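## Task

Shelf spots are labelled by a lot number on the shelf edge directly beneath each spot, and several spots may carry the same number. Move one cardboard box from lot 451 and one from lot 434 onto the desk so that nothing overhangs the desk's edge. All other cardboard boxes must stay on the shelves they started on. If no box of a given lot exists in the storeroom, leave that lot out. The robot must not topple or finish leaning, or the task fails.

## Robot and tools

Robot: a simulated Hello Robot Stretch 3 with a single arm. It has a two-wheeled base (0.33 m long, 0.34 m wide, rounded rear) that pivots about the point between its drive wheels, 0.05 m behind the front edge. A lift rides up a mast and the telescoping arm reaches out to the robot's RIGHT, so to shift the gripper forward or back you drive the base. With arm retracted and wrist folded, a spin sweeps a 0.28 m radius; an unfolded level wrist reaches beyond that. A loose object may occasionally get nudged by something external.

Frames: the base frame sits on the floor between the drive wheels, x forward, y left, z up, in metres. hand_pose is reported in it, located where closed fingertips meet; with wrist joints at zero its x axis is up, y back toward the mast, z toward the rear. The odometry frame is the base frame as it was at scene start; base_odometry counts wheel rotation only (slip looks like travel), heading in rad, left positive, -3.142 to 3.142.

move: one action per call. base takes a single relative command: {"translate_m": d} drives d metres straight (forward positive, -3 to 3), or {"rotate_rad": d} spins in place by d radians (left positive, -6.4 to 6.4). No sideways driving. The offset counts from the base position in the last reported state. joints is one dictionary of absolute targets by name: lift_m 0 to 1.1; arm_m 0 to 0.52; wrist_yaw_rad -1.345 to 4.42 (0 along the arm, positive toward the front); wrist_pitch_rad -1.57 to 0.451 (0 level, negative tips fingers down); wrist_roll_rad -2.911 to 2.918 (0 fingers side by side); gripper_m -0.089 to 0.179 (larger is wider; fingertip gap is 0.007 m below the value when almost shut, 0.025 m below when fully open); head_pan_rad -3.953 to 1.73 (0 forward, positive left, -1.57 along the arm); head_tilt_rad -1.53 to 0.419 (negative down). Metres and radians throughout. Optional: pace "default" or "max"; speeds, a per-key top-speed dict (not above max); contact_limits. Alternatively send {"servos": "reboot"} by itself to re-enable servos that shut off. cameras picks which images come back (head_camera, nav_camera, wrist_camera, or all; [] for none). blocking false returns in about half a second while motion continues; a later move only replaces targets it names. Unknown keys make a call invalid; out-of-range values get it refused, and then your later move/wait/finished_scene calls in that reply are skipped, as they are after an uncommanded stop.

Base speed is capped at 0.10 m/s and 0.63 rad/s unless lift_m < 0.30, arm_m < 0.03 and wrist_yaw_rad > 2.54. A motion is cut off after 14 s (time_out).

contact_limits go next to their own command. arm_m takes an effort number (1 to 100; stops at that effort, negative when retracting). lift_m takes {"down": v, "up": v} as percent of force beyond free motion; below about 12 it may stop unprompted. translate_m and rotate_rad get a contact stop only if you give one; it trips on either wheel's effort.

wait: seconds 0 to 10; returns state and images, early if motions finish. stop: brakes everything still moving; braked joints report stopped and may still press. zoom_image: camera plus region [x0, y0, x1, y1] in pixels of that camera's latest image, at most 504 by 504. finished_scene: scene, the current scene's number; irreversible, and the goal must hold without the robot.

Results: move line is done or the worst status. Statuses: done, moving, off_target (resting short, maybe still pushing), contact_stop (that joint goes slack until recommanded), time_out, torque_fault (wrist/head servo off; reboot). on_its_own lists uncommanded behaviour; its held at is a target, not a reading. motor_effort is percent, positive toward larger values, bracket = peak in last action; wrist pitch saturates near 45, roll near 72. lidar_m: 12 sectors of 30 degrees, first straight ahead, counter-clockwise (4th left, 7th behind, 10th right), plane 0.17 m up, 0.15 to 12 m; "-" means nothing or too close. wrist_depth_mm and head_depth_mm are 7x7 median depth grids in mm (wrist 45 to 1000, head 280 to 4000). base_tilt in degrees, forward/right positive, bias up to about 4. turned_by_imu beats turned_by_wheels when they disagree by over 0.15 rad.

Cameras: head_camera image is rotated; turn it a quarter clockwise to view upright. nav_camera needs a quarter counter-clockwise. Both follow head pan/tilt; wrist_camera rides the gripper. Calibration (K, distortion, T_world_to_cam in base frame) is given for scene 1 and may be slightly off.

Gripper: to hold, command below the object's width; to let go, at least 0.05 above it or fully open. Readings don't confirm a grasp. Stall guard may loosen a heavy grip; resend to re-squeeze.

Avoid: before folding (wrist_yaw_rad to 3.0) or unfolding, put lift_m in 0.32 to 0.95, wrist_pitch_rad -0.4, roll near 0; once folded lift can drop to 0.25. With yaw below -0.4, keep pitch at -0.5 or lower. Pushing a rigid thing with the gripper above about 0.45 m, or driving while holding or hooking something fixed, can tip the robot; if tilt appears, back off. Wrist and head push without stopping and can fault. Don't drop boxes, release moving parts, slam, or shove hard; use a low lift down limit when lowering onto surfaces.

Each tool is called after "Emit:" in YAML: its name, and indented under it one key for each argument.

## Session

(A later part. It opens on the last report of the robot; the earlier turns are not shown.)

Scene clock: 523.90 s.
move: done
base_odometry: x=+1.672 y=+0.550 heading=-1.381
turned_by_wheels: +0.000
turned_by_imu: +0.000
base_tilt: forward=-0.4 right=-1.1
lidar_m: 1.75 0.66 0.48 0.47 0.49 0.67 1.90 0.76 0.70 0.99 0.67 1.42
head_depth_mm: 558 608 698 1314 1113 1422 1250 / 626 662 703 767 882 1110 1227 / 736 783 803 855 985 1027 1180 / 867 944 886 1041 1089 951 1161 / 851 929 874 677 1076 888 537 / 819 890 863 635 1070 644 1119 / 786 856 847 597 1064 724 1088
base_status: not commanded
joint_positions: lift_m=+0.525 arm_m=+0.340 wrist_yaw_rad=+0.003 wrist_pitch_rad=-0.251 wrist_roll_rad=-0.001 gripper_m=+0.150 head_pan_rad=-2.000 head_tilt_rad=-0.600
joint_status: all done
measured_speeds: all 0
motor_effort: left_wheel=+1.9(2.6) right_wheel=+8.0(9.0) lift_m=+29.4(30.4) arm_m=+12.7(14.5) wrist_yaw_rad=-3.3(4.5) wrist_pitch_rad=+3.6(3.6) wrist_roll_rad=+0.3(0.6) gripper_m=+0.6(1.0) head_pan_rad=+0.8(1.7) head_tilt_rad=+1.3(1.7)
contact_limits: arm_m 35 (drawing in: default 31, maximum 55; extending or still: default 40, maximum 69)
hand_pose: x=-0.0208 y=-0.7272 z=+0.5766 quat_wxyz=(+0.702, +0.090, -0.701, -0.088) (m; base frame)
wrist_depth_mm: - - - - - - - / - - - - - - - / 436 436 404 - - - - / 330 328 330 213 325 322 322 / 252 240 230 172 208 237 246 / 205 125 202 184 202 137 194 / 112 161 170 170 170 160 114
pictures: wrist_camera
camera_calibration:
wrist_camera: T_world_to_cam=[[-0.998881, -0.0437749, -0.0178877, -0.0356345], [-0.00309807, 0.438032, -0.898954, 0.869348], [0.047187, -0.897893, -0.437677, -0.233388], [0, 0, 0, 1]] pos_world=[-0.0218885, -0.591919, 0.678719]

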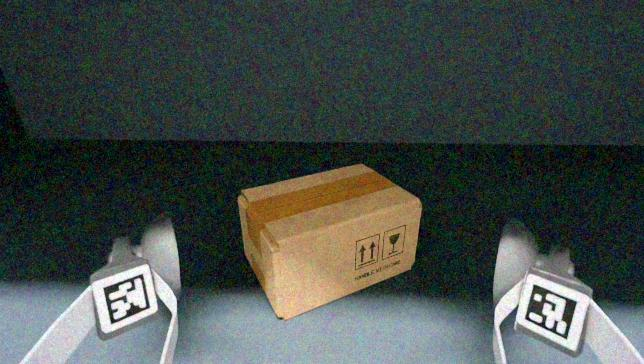

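Emit:
move:
  joints: {"arm_m":0.405}
  contact_limits: {"arm_m":35}
  cameras: []

Emit:
move:
  joints: {"gripper_m":0.06}
  cameras: ["wrist_camera"]

Scene clock: 539.67 s.
move: done
base_odometry: x=+1.672 y=+0.550 heading=-1.381
turned_by_wheels: +0.000
turned_by_imu: +0.000
base_tilt: forward=-0.4 right=-1.2
lidar_m: 1.75 0.66 0.48 0.47 0.48 0.67 1.90 0.76 0.70 0.99 0.67 1.43
head_depth_mm: 557 611 699 1310 1115 1411 1248 / 627 661 704 772 882 1111 1225 / 737 787 800 858 986 1027 1185 / 864 946 888 1042 1085 950 1156 / 856 932 874 676 1077 887 540 / 816 891 863 635 1071 691 1152 / 783 856 848 598 1060 757 1093
base_status: not commanded
joint_positions: lift_m=+0.525 arm_m=+0.405 wrist_yaw_rad=+0.003 wrist_pitch_rad=-0.251 wrist_roll_rad=-0.001 gripper_m=+0.150 head_pan_rad=-2.000 head_tilt_rad=-0.600
joint_status: all done
measured_speeds: all 0
motor_effort: left_wheel=+2.3(2.3) right_wheel=+7.7(9.0) lift_m=+28.4(29.6) arm_m=+12.4(14.8) wrist_yaw_rad=-2.0(3.8) wrist_pitch_rad=+3.5(3.6) wrist_roll_rad=+0.4(0.6) gripper_m=+0.9(1.6) head_pan_rad=+1.0(1.2) head_tilt_rad=-0.2(0.8)
contact_limits: arm_m 35 (drawing in: default 31, maximum 55; extending or still: default 40, maximum 69)
hand_pose: x=-0.0208 y=-0.7922 z=+0.5766 quat_wxyz=(+0.702, +0.090, -0.701, -0.088) (m; base frame)
wrist_depth_mm: - - - - - - - / - - - - - - - / - - - - - - - / 329 329 326 325 323 303 321 / 252 239 251 163 237 237 246 / 213 125 132 132 135 137 193 / 112 161 118 114 136 159 114
pictures: none
No camera images: "cameras" was empty.

Scene clock: 541.10 s.
move: done
base_odometry: x=+1.672 y=+0.550 heading=-1.381
turned_by_wheels: +0.000
turned_by_imu: +0.000
base_tilt: forward=-0.4 right=-1.3
lidar_m: 1.75 0.66 0.48 0.47 0.49 0.67 1.90 0.76 0.70 0.99 0.66 1.42
head_depth_mm: 558 611 701 1302 1112 1409 1254 / 626 658 701 772 882 1115 1232 / 735 785 802 861 978 1025 1179 / 865 941 885 1043 1091 952 1158 / 850 935 874 676 1076 891 540 / 814 895 859 635 1068 691 1139 / 785 854 849 596 1067 757 1091
base_status: not commanded
joint_positions: lift_m=+0.525 arm_m=+0.405 wrist_yaw_rad=+0.001 wrist_pitch_rad=-0.251 wrist_roll_rad=-0.001 gripper_m=+0.061 head_pan_rad=-2.000 head_tilt_rad=-0.600
joint_status: all done
measured_speeds: all 0
motor_effort: left_wheel=+1.7(2.3) right_wheel=+8.6(8.8) lift_m=+28.4(29.8) arm_m=+9.3(12.9) wrist_yaw_rad=-1.5(3.8) wrist_pitch_rad=+3.4(3.6) wrist_roll_rad=+0.3(0.6) gripper_m=-16.5(90.4) head_pan_rad=+0.2(1.0) head_tilt_rad=-0.1(0.9)
contact_limits: arm_m 35 (drawing in: default 31, maximum 55; extending or still: default 40, maximum 69)
hand_pose: x=-0.0212 y=-0.7922 z=+0.5768 quat_wxyz=(+0.702, +0.089, -0.701, -0.088) (m; base frame)
wrist_depth_mm: - - - - - - - / - - - - - - - / - - - - - - - / 332 331 328 326 323 305 304 / 253 252 240 163 162 248 247 / 204 196 132 132 132 128 201 / 177 161 117 114 131 125 169
pictures: wrist_camera
camera_calibration:
wrist_camera: T_world_to_cam=[[-0.998957, -0.0420404, -0.0178011, -0.0375971], [-0.00238425, 0.437424, -0.899252, 0.897728], [0.0455916, -0.898272, -0.437068, -0.292396], [0, 0, 0, 1]] pos_world=[-0.0220867, -0.656919, 0.678818]

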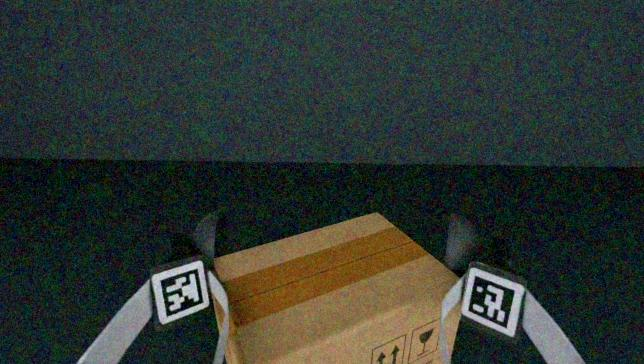

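Emit:
move:
  joints: {"lift_m":0.54}
  speeds: {"lift_m":0.05}
  cameras: ["wrist_camera"]

Scene clock: 547.33 s.
move: done
base_odometry: x=+1.672 y=+0.550 heading=-1.381
turned_by_wheels: +0.000
turned_by_imu: +0.000
base_tilt: forward=-0.3 right=-1.1
lidar_m: 1.75 0.66 0.49 0.47 0.48 0.67 1.90 0.76 0.70 0.99 0.66 1.42
head_depth_mm: 557 611 697 1304 1114 1403 1243 / 627 661 703 772 878 1111 1231 / 737 785 800 859 982 1028 1177 / 867 949 887 1044 1085 948 1157 / 848 934 872 676 1085 888 527 / 815 892 859 635 1073 680 1144 / 781 850 848 596 1069 770 1091
base_status: not commanded
joint_positions: lift_m=+0.540 arm_m=+0.405 wrist_yaw_rad=+0.001 wrist_pitch_rad=-0.252 wrist_roll_rad=-0.001 gripper_m=+0.061 head_pan_rad=-2.000 head_tilt_rad=-0.600
joint_status: all done
measured_speeds: all 0
motor_effort: left_wheel=+1.9(2.3) right_wheel=+8.3(9.0) lift_m=+30.7(32.8) arm_m=+1.5(2.7) wrist_yaw_rad=-0.2(2.5) wrist_pitch_rad=+3.7(3.8) wrist_roll_rad=+0.2(0.6) gripper_m=-16.3(17.0) head_pan_rad=+0.0(0.6) head_tilt_rad=-1.5(1.5)
contact_limits: arm_m 35 (drawing in: default 31, maximum 55; extending or still: default 40, maximum 69)
hand_pose: x=-0.0212 y=-0.7921 z=+0.5914 quat_wxyz=(+0.702, +0.090, -0.701, -0.089) (m; base frame)
wrist_depth_mm: - - - - - - - / - - - - - - - / - - - - - - - / 362 341 339 337 335 334 331 / 280 276 263 162 162 272 271 / 224 126 132 133 132 128 221 / 195 176 116 115 132 175 186
pictures: wrist_camera
camera_calibration:
wrist_camera: T_world_to_cam=[[-0.998957, -0.0420102, -0.0178706, -0.0372657], [-0.00238415, 0.438913, -0.898526, 0.911514], [0.0455909, -0.897547, -0.438556, -0.28442], [0, 0, 0, 1]] pos_world=[-0.0220867, -0.656921, 0.69362]

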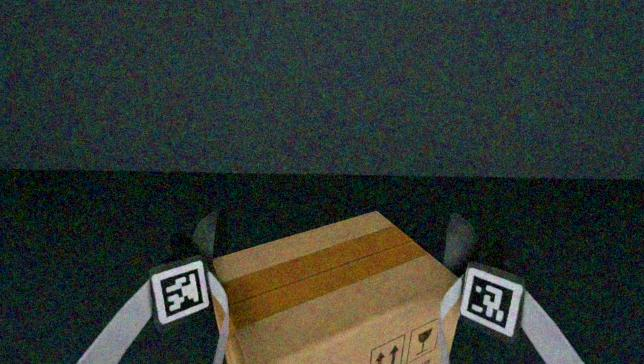

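Emit:
move:
  joints: {"lift_m":0.60}
  cameras: []

Emit:
move:
  joints: {"arm_m":0}
  cameras: ["wrist_camera"]

Emit:
move:
  base: {"translate_m":-1.0}
  joints: {"lift_m":0.85}
  cameras: []

Emit:
move:
  base: {"translate_m":-0.98}
  cameras: ["wrist_camera","nav_camera"]

Scene clock: 561.97 s.
move: done
base_odometry: x=+1.672 y=+0.550 heading=-1.381
turned_by_wheels: +0.000
turned_by_imu: +0.000
base_tilt: forward=-0.4 right=-1.2
lidar_m: 1.75 0.66 0.48 0.47 0.48 0.67 1.90 0.76 0.70 0.99 0.66 1.42
head_depth_mm: 557 610 697 1306 1114 1417 1248 / 627 660 703 770 879 1111 1222 / 739 785 801 860 985 1026 1175 / 865 947 885 1040 1084 952 1154 / 850 937 874 676 1083 844 481 / 816 894 860 636 1002 807 1138 / 785 852 847 596 731 810 1092
base_status: not commanded
joint_positions: lift_m=+0.600 arm_m=+0.405 wrist_yaw_rad=+0.001 wrist_pitch_rad=-0.253 wrist_roll_rad=-0.001 gripper_m=+0.061 head_pan_rad=-2.000 head_tilt_rad=-0.600
joint_status: all done
measured_speeds: all 0
motor_effort: left_wheel=+1.9(2.4) right_wheel=+7.6(9.0) lift_m=+30.2(34.0) arm_m=-9.1(9.5) wrist_yaw_rad=-0.6(2.9) wrist_pitch_rad=+3.9(4.0) wrist_roll_rad=+0.1(0.6) gripper_m=-16.7(17.3) head_pan_rad=-0.4(0.8) head_tilt_rad=-1.2(1.9)
contact_limits: arm_m 35 (drawing in: default 31, maximum 55; extending or still: default 40, maximum 69)
hand_pose: x=-0.0212 y=-0.7920 z=+0.6512 quat_wxyz=(+0.702, +0.090, -0.701, -0.089) (m; base frame)
wrist_depth_mm: - - - - - - - / - - - - - - - / - - - - - - - / - - - - - - - / 382 379 180 155 155 342 358 / 309 126 132 133 132 283 303 / 269 244 115 115 132 241 255
pictures: none
No camera images: "cameras" was empty.

Scene clock: 566.13 s.
move: done
base_odometry: x=+1.672 y=+0.550 heading=-1.381
turned_by_wheels: +0.000
turned_by_imu: +0.000
base_tilt: forward=-0.3 right=-1.2
lidar_m: 1.75 0.66 0.48 0.47 0.48 0.67 1.90 0.76 0.71 0.99 0.66 1.42
head_depth_mm: 557 610 697 1315 1111 1410 1250 / 626 660 702 772 881 1111 1228 / 734 784 800 859 981 1025 1176 / 865 944 887 1045 1094 955 1166 / 851 937 876 677 1079 893 1153 / 817 890 860 636 1076 862 600 / 786 853 850 598 1070 857 1090
base_status: not commanded
joint_positions: lift_m=+0.600 arm_m=+0.001 wrist_yaw_rad=+0.001 wrist_pitch_rad=-0.253 wrist_roll_rad=-0.001 gripper_m=+0.061 head_pan_rad=-2.000 head_tilt_rad=-0.600
joint_status: all done
measured_speeds: all 0
motor_effort: left_wheel=+2.2(2.5) right_wheel=+8.3(9.1) lift_m=+26.3(29.5) arm_m=-12.2(14.7) wrist_yaw_rad=-2.1(3.4) wrist_pitch_rad=+3.9(4.0) wrist_roll_rad=+0.3(0.7) gripper_m=-16.8(17.0) head_pan_rad=-0.8(1.3) head_tilt_rad=-2.1(2.8)
hand_pose: x=-0.0212 y=-0.3876 z=+0.6512 quat_wxyz=(+0.702, +0.090, -0.701, -0.089) (m; base frame)
wrist_depth_mm: 474 - - - - - 641 / 478 - - - - - - / 472 - - - - - - / 463 473 471 491 495 490 489 / 383 384 382 162 160 378 376 / 464 123 133 133 132 128 350 / 465 113 116 116 131 118 -
pictures: wrist_camera
camera_calibration:
wrist_camera: T_world_to_cam=[[-0.998957, -0.041999, -0.0179041, -0.0191783], [-0.00238579, 0.439636, -0.898173, 0.787756], [0.0455936, -0.897194, -0.439278, 0.105451], [0, 0, 0, 1]] pos_world=[-0.0220867, -0.252522, 0.75352]

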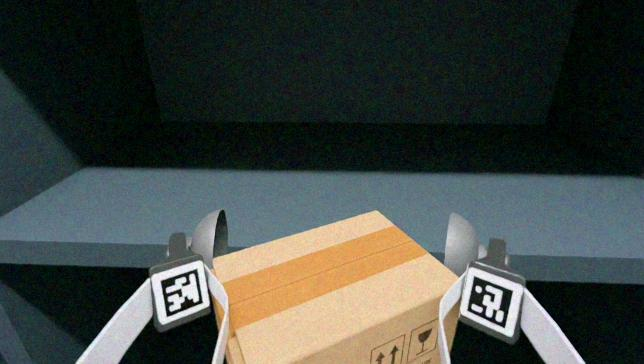

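Scene clock: 577.27 s.
move: done
base_odometry: x=+1.483 y=+1.532 heading=-1.381
turned_by_wheels: +0.000
turned_by_imu: -0.001
base_tilt: forward=-0.3 right=-1.2
lidar_m: 1.79 0.67 0.49 0.48 0.49 0.68 1.44 1.50 0.66 0.98 0.69 1.41
head_depth_mm: 1715 1852 1972 2046 1876 1504 1278 / 544 585 651 2210 1802 1501 - / 640 681 730 738 867 954 - / 776 844 829 689 1041 924 - / 842 925 877 676 1081 890 - / 809 885 862 633 1074 456 296 / 780 846 849 597 1065 435 297
base_status: done
joint_positions: lift_m=+0.850 arm_m=+0.001 wrist_yaw_rad=+0.001 wrist_pitch_rad=-0.253 wrist_roll_rad=-0.001 gripper_m=+0.061 head_pan_rad=-2.000 head_tilt_rad=-0.600
joint_status: all done
measured_speeds: all 0
motor_effort: left_wheel=-3.8(12.6) right_wheel=-7.9(11.8) lift_m=+24.4(36.6) arm_m=-3.5(12.6) wrist_yaw_rad=-2.7(3.1) wrist_pitch_rad=+3.9(4.0) wrist_roll_rad=+0.4(0.7) gripper_m=-16.9(17.1) head_pan_rad=-1.7(2.4) head_tilt_rad=-3.8(4.4)
hand_pose: x=-0.0212 y=-0.3876 z=+0.9011 quat_wxyz=(+0.702, +0.090, -0.701, -0.089) (m; base frame)
wrist_depth_mm: 273 269 - 388 260 257 254 / 280 276 - - 265 263 257 / - - - - - - - / - - - - - - - / - - 150 155 155 150 - / - 123 132 133 132 128 - / - - 116 115 131 118 -
pictures: none
No camera images: "cameras" was empty.

Scene clock: 588.20 s.
move: done
base_odometry: x=+1.298 y=+2.494 heading=-1.381
turned_by_wheels: +0.000
turned_by_imu: +0.000
base_tilt: forward=-0.3 right=-1.1
lidar_m: 1.82 0.68 0.50 0.48 0.51 0.49 0.48 0.49 0.68 1.91 0.76 0.75
head_depth_mm: 579 608 637 670 709 751 786 / 666 706 745 791 842 895 - / 784 833 897 966 1047 1125 - / 949 1034 1127 1241 1380 1426 - / 1211 1349 1499 1718 1765 1469 - / 1682 1943 2307 2309 1811 457 296 / 2526 2782 3082 2398 1790 436 298
base_status: done
joint_positions: lift_m=+0.850 arm_m=+0.001 wrist_yaw_rad=+0.001 wrist_pitch_rad=-0.253 wrist_roll_rad=-0.001 gripper_m=+0.061 head_pan_rad=-2.000 head_tilt_rad=-0.600
joint_status: not commanded
measured_speeds: all 0
motor_effort: left_wheel=-2.9(12.4) right_wheel=-8.0(12.6) lift_m=+25.2(26.0) arm_m=+5.2(5.7) wrist_yaw_rad=-1.7(2.9) wrist_pitch_rad=+3.8(4.0) wrist_roll_rad=+0.3(0.8) gripper_m=-16.6(17.3) head_pan_rad=-3.6(3.7) head_tilt_rad=-5.5(5.9)
hand_pose: x=-0.0212 y=-0.3876 z=+0.9011 quat_wxyz=(+0.702, +0.090, -0.701, -0.089) (m; base frame)
wrist_depth_mm: - - - - - - 598 / - - - - - - 593 / - - - - - - 591 / - - - - - - 587 / - - - 162 161 - 584 / - 123 132 133 132 124 587 / - 126 116 115 132 125 555
pictures: nav_camera (sideways), wrist_camera
camera_calibration:
nav_camera: T_world_to_cam=[[-0.210205, -0.500372, 0.839906, -1.0485], [-0.916533, 0.39986, 0.00883336, 0.0442232], [-0.340265, -0.767945, -0.542661, 0.661567], [0, 0, 0, 1]] pos_world=[0.0452409, -0.034275, 1.23925]
wrist_camera: T_world_to_cam=[[-0.998957, -0.041995, -0.0179083, -0.014697], [-0.0023844, 0.439717, -0.898133, 1.01228], [0.0455916, -0.897154, -0.439359, 0.215361], [0, 0, 0, 1]] pos_world=[-0.0220867, -0.252522, 1.00352]

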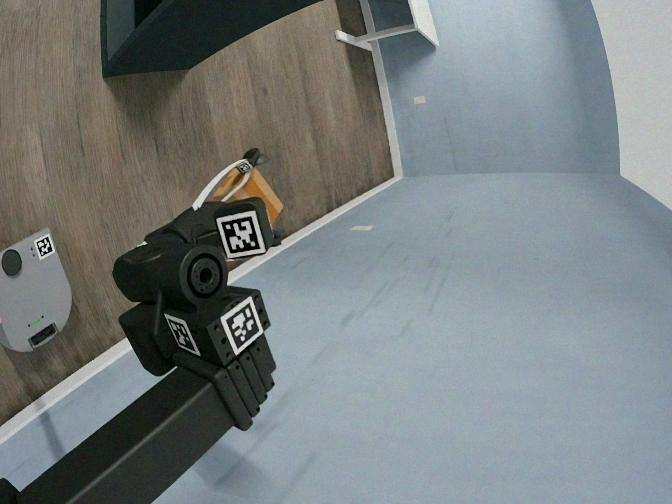

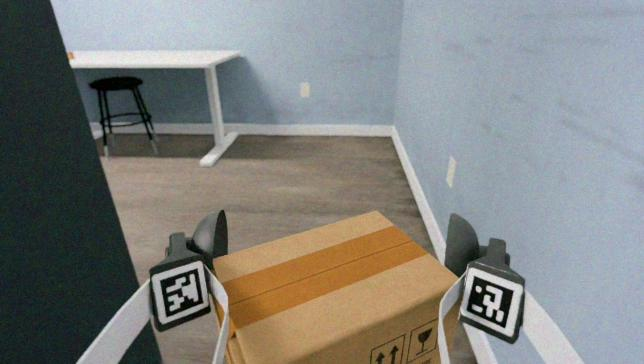

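Emit:
move:
  joints: {"wrist_yaw_rad":1.57}
  cameras: []

Emit:
move:
  base: {"rotate_rad":-1.585}
  cameras: []

Emit:
move:
  base: {"translate_m":1.0}
  cameras: ["nav_camera"]

Scene clock: 603.50 s.
move: done
base_odometry: x=+1.298 y=+2.494 heading=-1.381
turned_by_wheels: +0.000
turned_by_imu: +0.000
base_tilt: forward=-0.3 right=-1.1
lidar_m: 1.82 0.68 0.50 0.48 0.50 0.49 0.47 0.50 0.68 1.92 0.76 0.76
head_depth_mm: 580 607 638 670 708 755 785 / 666 704 746 791 841 900 - / 783 835 895 964 1048 1131 - / 956 1030 1118 1236 1378 1423 - / 1213 1343 1516 1721 1761 1455 - / 1663 1930 2320 2307 1825 1451 293 / 2550 2819 3059 2360 1805 1449 1214
base_status: not commanded
joint_positions: lift_m=+0.850 arm_m=+0.001 wrist_yaw_rad=+1.567 wrist_pitch_rad=-0.253 wrist_roll_rad=-0.001 gripper_m=+0.061 head_pan_rad=-2.000 head_tilt_rad=-0.600
joint_status: all done
measured_speeds: all 0
motor_effort: left_wheel=-3.5(4.0) right_wheel=-8.1(8.4) lift_m=+24.9(26.1) arm_m=+8.8(9.8) wrist_yaw_rad=+1.4(6.9) wrist_pitch_rad=+3.9(4.0) wrist_roll_rad=+0.3(0.7) gripper_m=-16.1(17.0) head_pan_rad=-2.6(3.8) head_tilt_rad=-4.7(5.9)
hand_pose: x=+0.2206 y=-0.1465 z=+0.9011 quat_wxyz=(+0.561, +0.558, -0.433, +0.432) (m; base frame)
wrist_depth_mm: - - - - - - - / - - - - - - - / - - - - - - - / - - - - - - - / - - - 162 160 850 - / - 123 132 133 132 124 - / - - 116 116 131 675 -
pictures: none
No camera images: "cameras" was empty.

Scene clock: 607.13 s.
move: done
base_odometry: x=+1.298 y=+2.494 heading=-2.965
turned_by_wheels: -1.585
turned_by_imu: -1.560
base_tilt: forward=-0.3 right=-1.2
lidar_m: 1.89 0.77 0.76 1.84 0.68 0.50 0.49 0.51 0.49 0.47 0.49 0.68
head_depth_mm: 470 527 599 667 725 768 804 / 447 497 562 648 760 884 - / 426 472 529 603 702 812 - / 408 449 500 566 651 757 - / 390 427 475 534 608 698 - / 375 409 451 503 569 656 293 / 360 392 430 477 536 613 695
base_status: done
joint_positions: lift_m=+0.850 arm_m=+0.001 wrist_yaw_rad=+1.567 wrist_pitch_rad=-0.253 wrist_roll_rad=-0.001 gripper_m=+0.061 head_pan_rad=-2.000 head_tilt_rad=-0.600
joint_status: not commanded
measured_speeds: all 0
motor_effort: left_wheel=+6.7(12.0) right_wheel=-10.0(13.1) lift_m=+25.8(26.8) arm_m=+3.7(10.5) wrist_yaw_rad=+1.6(3.1) wrist_pitch_rad=+3.8(4.0) wrist_roll_rad=+0.3(0.7) gripper_m=-16.5(17.1) head_pan_rad=-2.5(3.7) head_tilt_rad=-4.7(5.6)
hand_pose: x=+0.2206 y=-0.1465 z=+0.9011 quat_wxyz=(+0.561, +0.558, -0.433, +0.432) (m; base frame)
wrist_depth_mm: - - - - - 602 451 / - - - - - 602 447 / - - - - - 590 448 / - - - - - 590 452 / - - - 162 160 555 446 / - 123 132 133 132 554 446 / - - 116 115 131 125 424
pictures: none
No camera images: "cameras" was empty.

Scene clock: 618.27 s.
move: done
base_odometry: x=+0.314 y=+2.319 heading=-2.965
turned_by_wheels: +0.000
turned_by_imu: +0.001
base_tilt: forward=-0.4 right=-1.3
lidar_m: 1.94 2.04 2.84 0.54 0.56 1.53 1.48 0.68 0.50 0.48 0.50 0.69
head_depth_mm: 480 538 612 711 847 1043 1213 / 456 509 573 660 775 926 - / 435 482 541 615 714 832 - / 416 457 511 578 664 767 - / 398 437 485 545 621 711 - / 382 417 461 513 582 670 293 / 367 399 439 488 548 624 711
base_status: done
joint_positions: lift_m=+0.850 arm_m=+0.001 wrist_yaw_rad=+1.567 wrist_pitch_rad=-0.253 wrist_roll_rad=-0.001 gripper_m=+0.061 head_pan_rad=-2.000 head_tilt_rad=-0.600
joint_status: not commanded
measured_speeds: all 0
motor_effort: left_wheel=+2.9(12.3) right_wheel=+7.3(11.2) lift_m=+26.3(27.8) arm_m=-11.3(13.4) wrist_yaw_rad=+1.6(3.1) wrist_pitch_rad=+3.8(4.0) wrist_roll_rad=+0.3(0.7) gripper_m=-15.8(17.1) head_pan_rad=-1.6(3.3) head_tilt_rad=-1.8(5.1)
hand_pose: x=+0.2206 y=-0.1465 z=+0.9011 quat_wxyz=(+0.561, +0.558, -0.433, +0.432) (m; base frame)
wrist_depth_mm: - - - - - 621 465 / - - - - - 620 460 / - - - - - 619 460 / - - - - - 572 460 / - - - 162 160 568 459 / - 123 132 133 132 570 456 / - - 116 115 132 124 437
pictures: nav_camera (sideways)
camera_calibration:
nav_camera: T_world_to_cam=[[-0.21045, -0.500613, 0.839701, -1.04824], [-0.916436, 0.400084, 0.00884047, 0.0442165], [-0.340376, -0.767671, -0.542977, 0.661975], [0, 0, 0, 1]] pos_world=[0.0452406, -0.0342727, 1.23925]

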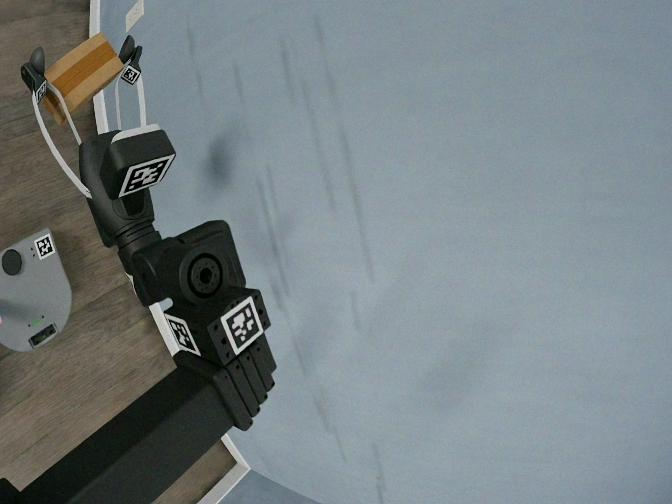

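Emit:
move:
  base: {"translate_m":1.02}
  cameras: []

Emit:
move:
  base: {"rotate_rad":1.585}
  cameras: []

Emit:
move:
  base: {"translate_m":1.2}
  cameras: []

Emit:
move:
  base: {"translate_m":0.36}
  joints: {"head_pan_rad":-1.57}
  cameras: []

Emit:
move:
  joints: {"wrist_yaw_rad":0}
  cameras: ["wrist_camera","head_camera","nav_camera"]

Scene clock: 641.67 s.
move: done
base_odometry: x=-0.691 y=+2.140 heading=-2.966
turned_by_wheels: +0.000
turned_by_imu: +0.000
base_tilt: forward=-0.1 right=-1.2
lidar_m: 1.26 1.31 1.22 3.74 1.44 1.15 1.86 0.69 0.51 0.49 0.51 0.71
head_depth_mm: 488 548 624 722 860 1063 1226 / 465 518 585 673 793 948 - / 444 491 552 629 730 849 - / 423 467 521 590 677 786 - / 405 445 494 555 634 724 - / 390 424 470 524 594 683 293 / 374 408 448 497 558 636 724
base_status: done
joint_positions: lift_m=+0.850 arm_m=+0.001 wrist_yaw_rad=+1.567 wrist_pitch_rad=-0.253 wrist_roll_rad=-0.001 gripper_m=+0.061 head_pan_rad=-2.000 head_tilt_rad=-0.600
joint_status: not commanded
measured_speeds: all 0
motor_effort: left_wheel=+3.5(11.9) right_wheel=+6.9(11.4) lift_m=+28.4(29.3) arm_m=-8.8(11.4) wrist_yaw_rad=+1.6(3.5) wrist_pitch_rad=+3.8(4.0) wrist_roll_rad=+0.4(0.6) gripper_m=-16.0(17.1) head_pan_rad=+0.0(1.9) head_tilt_rad=-0.3(2.4)
hand_pose: x=+0.2206 y=-0.1465 z=+0.9011 quat_wxyz=(+0.561, +0.558, -0.433, +0.432) (m; base frame)
wrist_depth_mm: - - - - - 639 475 / - - - - - 636 478 / - - - - - 634 471 / - - - - - 628 472 / - - - 162 160 595 468 / - 123 132 133 132 128 471 / - - 116 115 132 124 444
pictures: none
No camera images: "cameras" was empty.

Scene clock: 645.30 s.
move: done
base_odometry: x=-0.691 y=+2.140 heading=-1.381
turned_by_wheels: +1.585
turned_by_imu: +1.559
base_tilt: forward=-0.4 right=-1.2
lidar_m: 3.75 1.44 1.16 1.85 0.70 0.51 0.49 0.51 0.71 1.26 1.31 1.22
head_depth_mm: 603 632 662 698 739 782 817 / 694 733 774 823 881 934 - / 817 867 933 1002 1088 1171 - / 992 1075 1169 1279 1424 1441 - / 1091 1198 1325 1489 1644 1463 - / 1045 1145 1264 1402 1591 1452 293 / 1007 1097 1195 1336 1503 1451 1213
base_status: done
joint_positions: lift_m=+0.850 arm_m=+0.001 wrist_yaw_rad=+1.567 wrist_pitch_rad=-0.253 wrist_roll_rad=-0.001 gripper_m=+0.061 head_pan_rad=-2.000 head_tilt_rad=-0.600
joint_status: not commanded
measured_speeds: all 0
motor_effort: left_wheel=-7.9(12.3) right_wheel=+7.8(12.4) lift_m=+28.5(29.6) arm_m=-12.4(13.4) wrist_yaw_rad=+1.9(3.3) wrist_pitch_rad=+4.0(4.0) wrist_roll_rad=+0.4(0.7) gripper_m=-16.3(16.8) head_pan_rad=+0.1(0.8) head_tilt_rad=+0.9(1.5)
hand_pose: x=+0.2206 y=-0.1465 z=+0.9011 quat_wxyz=(+0.561, +0.558, -0.433, +0.432) (m; base frame)
wrist_depth_mm: - - - - - - - / - - - - - - - / - - - - - - - / - - - - - - - / - - - 162 160 - - / - 123 132 132 132 - - / - - 116 115 131 - -
pictures: none
No camera images: "cameras" was empty.

Scene clock: 658.43 s.
move: done
base_odometry: x=-0.464 y=+0.962 heading=-1.381
turned_by_wheels: +0.000
turned_by_imu: +0.000
base_tilt: forward=-0.3 right=-1.3
lidar_m: 2.59 1.42 1.05 1.01 1.05 1.74 1.68 1.75 0.85 1.27 0.79 1.27
head_depth_mm: 1325 1479 1673 1966 1877 1499 1281 / 1258 1400 1577 1822 1871 1493 - / 1205 1334 1490 1704 860 1525 - / 1147 1267 1406 1531 822 1430 - / 1098 1210 1338 1091 817 1266 - / 1058 1154 1267 1081 811 713 293 / 1017 1103 1216 1070 807 686 1219
base_status: done
joint_positions: lift_m=+0.850 arm_m=+0.001 wrist_yaw_rad=+1.567 wrist_pitch_rad=-0.253 wrist_roll_rad=-0.001 gripper_m=+0.061 head_pan_rad=-2.000 head_tilt_rad=-0.600
joint_status: not commanded
measured_speeds: all 0
motor_effort: left_wheel=+2.2(9.0) right_wheel=+8.1(13.7) lift_m=+30.2(30.7) arm_m=-3.9(12.6) wrist_yaw_rad=+2.0(3.5) wrist_pitch_rad=+3.9(4.0) wrist_roll_rad=+0.4(0.8) gripper_m=-16.5(17.1) head_pan_rad=+1.3(2.2) head_tilt_rad=+3.9(4.1)
hand_pose: x=+0.2206 y=-0.1465 z=+0.9011 quat_wxyz=(+0.561, +0.558, -0.433, +0.432) (m; base frame)
wrist_depth_mm: - - - - - - - / - - - - - - - / - - - - - - - / - - - - - - 603 / - - - 162 160 - - / - 123 132 133 132 - - / - - 116 115 132 - -
pictures: none
No camera images: "cameras" was empty.

Scene clock: 663.17 s.
move: done
base_odometry: x=-0.396 y=+0.608 heading=-1.381
turned_by_wheels: +0.000
turned_by_imu: +0.000
base_tilt: forward=-0.3 right=-1.3
lidar_m: 2.23 1.42 1.04 1.01 1.05 2.10 2.04 1.79 1.01 0.64 0.65 1.80
head_depth_mm: 1043 1140 1272 1137 840 736 1331 / 1050 1151 1272 1123 837 729 - / 1049 1151 1283 1111 832 1352 296 / 1046 1151 1272 1104 823 1124 1198 / 1050 1153 1280 1088 819 1351 1191 / 1047 1153 1286 1083 809 1001 1218 / 1045 1155 1280 1077 780 1333 1240
base_status: done
joint_positions: lift_m=+0.850 arm_m=+0.001 wrist_yaw_rad=+1.567 wrist_pitch_rad=-0.253 wrist_roll_rad=-0.001 gripper_m=+0.061 head_pan_rad=-1.570 head_tilt_rad=-0.600
joint_status: all done
measured_speeds: all 0
motor_effort: left_wheel=+0.2(8.8) right_wheel=+10.3(13.6) lift_m=+30.8(31.0) arm_m=-0.8(4.5) wrist_yaw_rad=+1.3(3.5) wrist_pitch_rad=+3.8(4.0) wrist_roll_rad=+0.4(0.7) gripper_m=-16.2(17.0) head_pan_rad=-2.8(4.8) head_tilt_rad=+3.6(4.5)
hand_pose: x=+0.2206 y=-0.1465 z=+0.9011 quat_wxyz=(+0.561, +0.558, -0.433, +0.432) (m; base frame)
wrist_depth_mm: - - - - - - - / - - - - - - - / - - - - - - - / - - - - - - - / - - - 162 161 - 549 / - 123 132 132 132 - - / - - 116 116 132 - -
pictures: none
No camera images: "cameras" was empty.

Scene clock: 664.97 s.
move: done
base_odometry: x=-0.396 y=+0.608 heading=-1.381
turned_by_wheels: +0.000
turned_by_imu: +0.000
base_tilt: forward=-0.4 right=-1.1
lidar_m: 2.23 1.41 1.04 1.01 1.05 2.10 2.04 1.79 1.01 0.64 0.65 1.80
head_depth_mm: 1047 1151 1276 1136 838 734 1336 / 1050 1145 1276 1127 834 729 - / 1047 1147 1276 1111 828 471 329 / 1043 1151 1275 1101 823 303 301 / 1051 1153 1271 1090 816 718 1194 / 1044 1147 1278 1080 813 1001 1212 / 1047 1150 1285 1072 783 1342 1214
base_status: not commanded
joint_positions: lift_m=+0.850 arm_m=+0.001 wrist_yaw_rad=+0.003 wrist_pitch_rad=-0.253 wrist_roll_rad=-0.001 gripper_m=+0.061 head_pan_rad=-1.570 head_tilt_rad=-0.600
joint_status: all done
measured_speeds: all 0
motor_effort: left_wheel=+0.3(0.7) right_wheel=+9.8(11.4) lift_m=+31.0(31.1) arm_m=+0.3(1.6) wrist_yaw_rad=-3.7(7.2) wrist_pitch_rad=+3.9(4.0) wrist_roll_rad=+0.3(0.6) gripper_m=-16.7(16.9) head_pan_rad=-3.5(3.8) head_tilt_rad=+3.9(4.5)
hand_pose: x=-0.0207 y=-0.3876 z=+0.9011 quat_wxyz=(+0.702, +0.091, -0.700, -0.088) (m; base frame)
wrist_depth_mm: - - - - - - - / - - - - - - - / - - - - - - - / - 498 - - - - - / - 477 150 155 154 - - / - 122 133 133 132 124 - / - 125 116 115 131 118 -
pictures: head_camera (sideways), nav_camera (sideways), wrist_camera
camera_calibration:
head_camera: T_world_to_cam=[[-0.0467501, 0.519968, -0.852906, 1.12543], [0.997499, -0.0210139, -0.0674867, 0.0813543], [-0.0530138, -0.853927, -0.517685, 0.629597], [0, 0, 0, 1]] pos_world=[0.0048405, -0.0458489, 1.29131]
nav_camera: T_world_to_cam=[[0.0175178, -0.542579, 0.839822, -1.04979], [-0.999788, -0.018574, 0.00885454, 0.044798], [0.0107945, -0.8398, -0.542789, 0.659577], [0, 0, 0, 1]] pos_world=[0.0560587, -0.0148501, 1.23925]
wrist_camera: T_world_to_cam=[[-0.998867, -0.0440969, -0.0179191, -0.0150172], [-0.00329999, 0.439712, -0.898133, 1.01226], [0.0474841, -0.897056, -0.439359, 0.21542], [0, 0, 0, 1]] pos_world=[-0.0218888, -0.252521, 1.00352]

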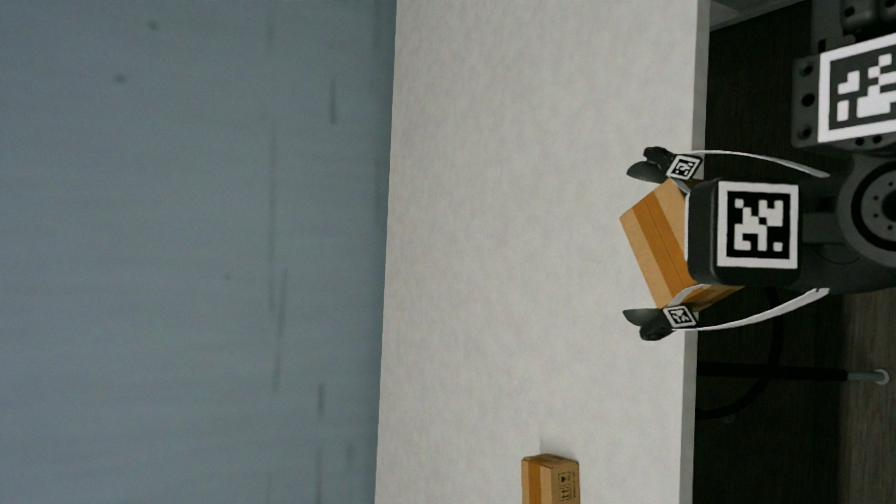

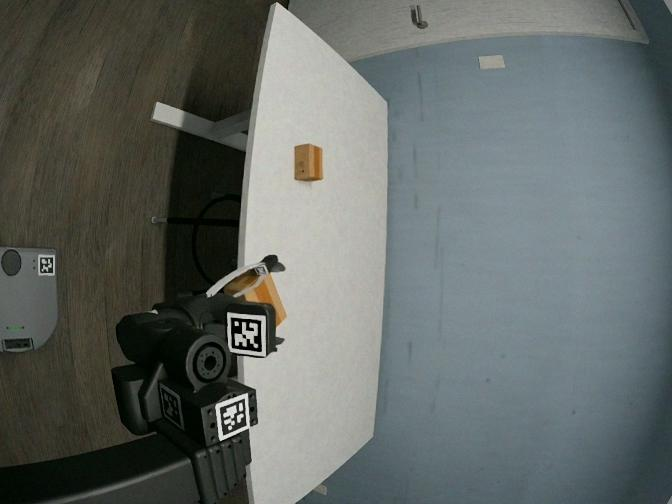

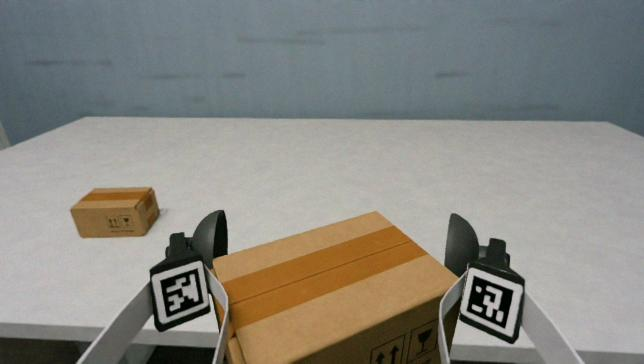

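Emit:
move:
  joints: {"arm_m":0.25}
  cameras: []

Emit:
move:
  joints: {"lift_m":0.74}
  cameras: []

Emit:
move:
  joints: {"lift_m":0.65}
  speeds: {"lift_m":0.03}
  contact_limits: {"lift_m":{"down":13}}
  cameras: ["head_camera"]

Scene clock: 674.60 s.
move: done
base_odometry: x=-0.396 y=+0.608 heading=-1.381
turned_by_wheels: +0.000
turned_by_imu: +0.000
base_tilt: forward=-0.4 right=-1.2
lidar_m: 2.23 1.42 1.04 1.01 1.05 2.11 2.03 1.80 1.01 0.64 0.65 1.80
head_depth_mm: 1050 1153 1272 1135 365 288 - / 1047 1152 1271 1120 362 703 1239 / 1047 1147 1275 1057 412 1368 1235 / 1044 1149 1277 676 444 1130 1228 / 1049 1148 1272 1096 818 1350 1198 / 1046 1152 1286 1078 812 1006 1218 / 1050 1152 1279 1067 782 1341 1210
base_status: not commanded
joint_positions: lift_m=+0.850 arm_m=+0.250 wrist_yaw_rad=+0.003 wrist_pitch_rad=-0.253 wrist_roll_rad=-0.001 gripper_m=+0.061 head_pan_rad=-1.570 head_tilt_rad=-0.600
joint_status: all done
measured_speeds: all 0
motor_effort: left_wheel=+0.4(0.9) right_wheel=+10.5(11.3) lift_m=+30.8(31.8) arm_m=+13.1(15.3) wrist_yaw_rad=-3.9(4.9) wrist_pitch_rad=+3.9(4.0) wrist_roll_rad=+0.4(0.8) gripper_m=-16.1(16.9) head_pan_rad=-2.6(3.7) head_tilt_rad=+3.4(4.5)
hand_pose: x=-0.0207 y=-0.6370 z=+0.9011 quat_wxyz=(+0.702, +0.091, -0.700, -0.088) (m; base frame)
wrist_depth_mm: - - - - - - - / - - - - - - - / - - - - - - - / - - - - - - - / - - 150 155 154 - - / - 123 132 133 132 124 - / - - 116 115 131 118 -
pictures: none
No camera images: "cameras" was empty.

Scene clock: 676.43 s.
move: done
base_odometry: x=-0.396 y=+0.608 heading=-1.381
turned_by_wheels: +0.000
turned_by_imu: +0.000
base_tilt: forward=-0.2 right=-1.2
lidar_m: 2.24 1.42 1.04 1.01 1.05 2.11 2.04 1.79 1.01 0.64 0.64 1.80
head_depth_mm: 1049 1146 1277 1135 844 730 1163 / 1046 1144 1277 1124 833 404 341 / 1049 1145 1280 1109 486 473 1234 / 1045 1150 1276 1098 568 544 1228 / 1049 1153 1276 1092 787 1348 1191 / 1052 1148 1281 1082 812 1006 1220 / 1051 1152 1272 1073 780 1332 1209
base_status: not commanded
joint_positions: lift_m=+0.740 arm_m=+0.250 wrist_yaw_rad=+0.003 wrist_pitch_rad=-0.254 wrist_roll_rad=-0.001 gripper_m=+0.061 head_pan_rad=-1.570 head_tilt_rad=-0.600
joint_status: all done
measured_speeds: all 0
motor_effort: left_wheel=-0.2(0.7) right_wheel=+10.1(11.1) lift_m=+24.4(30.6) arm_m=+13.0(14.2) wrist_yaw_rad=-3.8(5.0) wrist_pitch_rad=+3.8(4.0) wrist_roll_rad=+0.3(0.6) gripper_m=-16.7(17.0) head_pan_rad=-2.6(3.3) head_tilt_rad=+2.7(4.0)
hand_pose: x=-0.0207 y=-0.6370 z=+0.7911 quat_wxyz=(+0.702, +0.091, -0.700, -0.089) (m; base frame)
wrist_depth_mm: - - - - - - - / - - - - - - - / - - - - - - - / - - - - - - - / - - 151 155 155 - - / - 123 132 133 132 124 - / - - 116 115 131 118 -
pictures: none
No camera images: "cameras" was empty.

Scene clock: 679.87 s.
move: done
base_odometry: x=-0.396 y=+0.608 heading=-1.381
turned_by_wheels: +0.000
turned_by_imu: +0.000
base_tilt: forward=-0.4 right=-1.4
lidar_m: 2.24 1.42 1.04 1.01 1.05 2.10 2.03 1.79 1.01 0.65 0.65 1.80
head_depth_mm: 1047 1149 1272 1135 843 736 1254 / 1050 1152 1282 1124 835 688 412 / 1051 1148 1275 1117 832 515 1181 / 1049 1151 1271 1106 760 537 1203 / 1048 1146 1272 1092 814 1354 1194 / 1050 1157 1283 1080 810 999 1218 / 1048 1152 1276 1070 783 1339 1217
base_status: not commanded
joint_positions: lift_m=+0.650 arm_m=+0.250 wrist_yaw_rad=+0.003 wrist_pitch_rad=-0.115 wrist_roll_rad=-0.001 gripper_m=+0.061 head_pan_rad=-1.570 head_tilt_rad=-0.600
joint_status: all done
measured_speeds: all 0
on_its_own: wrist_pitch_rad is at rest, and its effort (-21.6) is outside its rest range (-8 to +12)
motor_effort: left_wheel=+0.1(0.9) right_wheel=+6.7(11.3) lift_m=+11.5(26.9) arm_m=+12.3(13.5) wrist_yaw_rad=-3.7(4.5) wrist_pitch_rad=-21.6(22.0) wrist_roll_rad=+0.1(0.6) gripper_m=-16.7(17.1) head_pan_rad=-2.1(3.2) head_tilt_rad=+3.3(4.3)
contact_limits: lift_m down 13 (down: maximum 72; up: maximum 65)
hand_pose: x=-0.0207 y=-0.6468 z=+0.7354 quat_wxyz=(+0.707, +0.042, -0.705, -0.040) (m; base frame)
wrist_depth_mm: - - - - - - - / - - - - - - - / - - - - - - - / - - - 148 137 - - / - - 118 111 118 - - / - - 125 105 123 - - / - - 99 109 126 118 -
pictures: head_camera (sideways)
camera_calibration:
head_camera: T_world_to_cam=[[-0.0466466, 0.519975, -0.852907, 1.12543], [0.997493, -0.0212397, -0.0675029, 0.0813653], [-0.0532153, -0.853918, -0.51768, 0.629592], [0, 0, 0, 1]] pos_world=[0.00484024, -0.045849, 1.29131]

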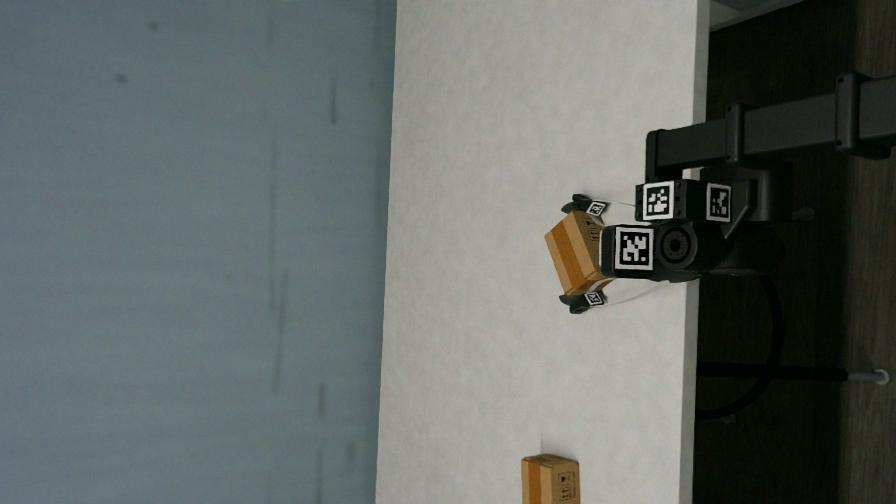

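Emit:
move:
  joints: {"lift_m":0.685}
  cameras: []

Emit:
move:
  joints: {"gripper_m":0.165}
  cameras: ["wrist_camera"]

Scene clock: 685.40 s.
move: done
base_odometry: x=-0.396 y=+0.608 heading=-1.381
turned_by_wheels: +0.000
turned_by_imu: +0.000
base_tilt: forward=-0.3 right=-1.2
lidar_m: 2.24 1.42 1.05 1.00 1.05 2.11 2.04 1.79 1.01 0.64 0.65 1.81
head_depth_mm: 1043 1152 1276 1134 843 735 1244 / 1047 1154 1268 1123 837 499 379 / 1050 1148 1273 1116 826 494 1235 / 1051 1149 1279 1101 748 521 1222 / 1048 1147 1280 1086 813 1351 1196 / 1047 1154 1281 1078 811 1001 1214 / 1046 1155 1282 1074 783 1339 1211
base_status: not commanded
joint_positions: lift_m=+0.685 arm_m=+0.250 wrist_yaw_rad=+0.003 wrist_pitch_rad=-0.233 wrist_roll_rad=-0.001 gripper_m=+0.061 head_pan_rad=-1.570 head_tilt_rad=-0.600
joint_status: all done
measured_speeds: all 0
motor_effort: left_wheel=+0.1(0.8) right_wheel=+7.6(8.3) lift_m=+30.2(33.1) arm_m=+0.8(11.7) wrist_yaw_rad=-3.7(4.1) wrist_pitch_rad=+0.1(21.6) wrist_roll_rad=+0.2(0.3) gripper_m=-16.3(16.8) head_pan_rad=-1.8(2.4) head_tilt_rad=+2.5(3.6)
hand_pose: x=-0.0207 y=-0.6387 z=+0.7411 quat_wxyz=(+0.703, +0.084, -0.702, -0.081) (m; base frame)
wrist_depth_mm: - - - - - - - / - - - - - - - / - - - - - - - / - - - 151 139 - - / - - 126 117 118 - - / - 122 103 105 123 124 - / - - 99 110 129 118 -
pictures: none
No camera images: "cameras" was empty.

Scene clock: 686.97 s.
move: done
base_odometry: x=-0.396 y=+0.608 heading=-1.381
turned_by_wheels: +0.000
turned_by_imu: +0.000
base_tilt: forward=-0.3 right=-1.4
lidar_m: 2.24 1.42 1.04 1.01 1.05 2.11 2.04 1.79 1.01 0.64 0.65 1.81
head_depth_mm: 1044 1149 1274 1133 843 734 1240 / 1046 1154 1275 1125 836 500 380 / 1048 1151 1275 1116 828 494 1238 / 1046 1151 1275 1101 755 521 1230 / 1048 1153 1276 1087 816 1349 1195 / 1047 1151 1278 1076 814 1003 1213 / 1051 1153 1285 1069 785 1336 1211
base_status: not commanded
joint_positions: lift_m=+0.685 arm_m=+0.250 wrist_yaw_rad=+0.002 wrist_pitch_rad=-0.243 wrist_roll_rad=-0.001 gripper_m=+0.165 head_pan_rad=-1.570 head_tilt_rad=-0.600
joint_status: all done
measured_speeds: all 0
motor_effort: left_wheel=+0.6(0.7) right_wheel=+7.1(8.3) lift_m=+29.1(30.9) arm_m=-12.4(13.5) wrist_yaw_rad=-2.1(3.9) wrist_pitch_rad=+1.8(2.0) wrist_roll_rad=+0.2(0.4) gripper_m=+0.8(82.9) head_pan_rad=-1.6(2.1) head_tilt_rad=+2.9(3.8)
hand_pose: x=-0.0210 y=-0.6379 z=+0.7388 quat_wxyz=(+0.703, +0.087, -0.701, -0.085) (m; base frame)
wrist_depth_mm: - - - - - - - / - - - - - - - / - - - - - - - / - - - 149 141 - - / - 145 124 120 120 136 - / - 123 - 105 120 134 - / - 118 98 109 128 - 102
pictures: wrist_camera
camera_calibration:
wrist_camera: T_world_to_cam=[[-0.998916, -0.0428755, -0.0181031, -0.0282783], [-0.00209317, 0.429969, -0.902841, 0.973841], [0.0464935, -0.901825, -0.429593, -0.0907886], [0, 0, 0, 1]] pos_world=[-0.0219881, -0.50181, 0.83971]

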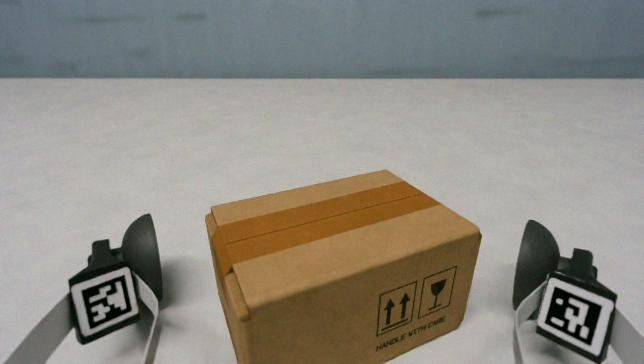

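Emit:
move:
  joints: {"arm_m":0}
  cameras: ["wrist_camera"]

Emit:
finished_scene:
  scene: 2

Scene clock: 696.67 s.
move: done
base_odometry: x=-0.396 y=+0.608 heading=-1.381
turned_by_wheels: +0.000
turned_by_imu: +0.000
base_tilt: forward=-0.4 right=-1.2
lidar_m: 2.24 1.42 1.04 1.01 1.05 2.11 2.03 1.79 1.01 0.64 0.65 1.81
head_depth_mm: 1041 1147 1275 1133 843 736 1248 / 1048 1149 1275 1126 834 730 1242 / 1044 1145 1277 1114 828 728 1180 / 1046 1145 1279 1103 755 1126 1229 / 1046 1154 1274 1092 817 1355 1172 / 1048 1144 1278 1081 811 1002 1218 / 1046 1151 1277 1070 784 1332 1211
base_status: not commanded
joint_positions: lift_m=+0.685 arm_m=+0.001 wrist_yaw_rad=+0.002 wrist_pitch_rad=-0.244 wrist_roll_rad=-0.001 gripper_m=+0.165 head_pan_rad=-1.570 head_tilt_rad=-0.600
joint_status: all done
measured_speeds: all 0
motor_effort: left_wheel=+0.4(0.9) right_wheel=+7.3(8.2) lift_m=+23.2(26.0) arm_m=-12.7(14.5) wrist_yaw_rad=-2.1(3.8) wrist_pitch_rad=+2.1(2.3) wrist_roll_rad=+0.1(0.3) gripper_m=+0.6(1.0) head_pan_rad=-1.4(2.1) head_tilt_rad=+2.7(3.7)
hand_pose: x=-0.0210 y=-0.3884 z=+0.7384 quat_wxyz=(+0.702, +0.087, -0.701, -0.086) (m; base frame)
wrist_depth_mm: - - - - - - - / 444 444 - 347 - - - / 404 - - 337 - - - / - - - - - - - / - - 556 - - - - / - 142 - - - 135 - / 116 938 966 - - 955 108
pictures: wrist_camera
camera_calibration:
wrist_camera: T_world_to_cam=[[-0.998916, -0.0428878, -0.0180836, -0.0176082], [-0.00219302, 0.43146, -0.902129, 0.866205], [0.0464927, -0.901112, -0.431087, 0.135474], [0, 0, 0, 1]] pos_world=[-0.0219881, -0.252411, 0.839512]

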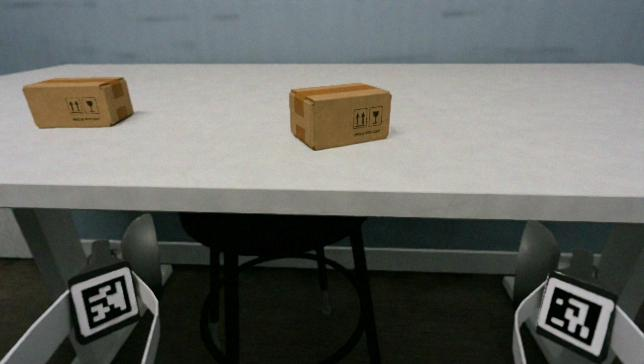

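The scene is finished: the task was done.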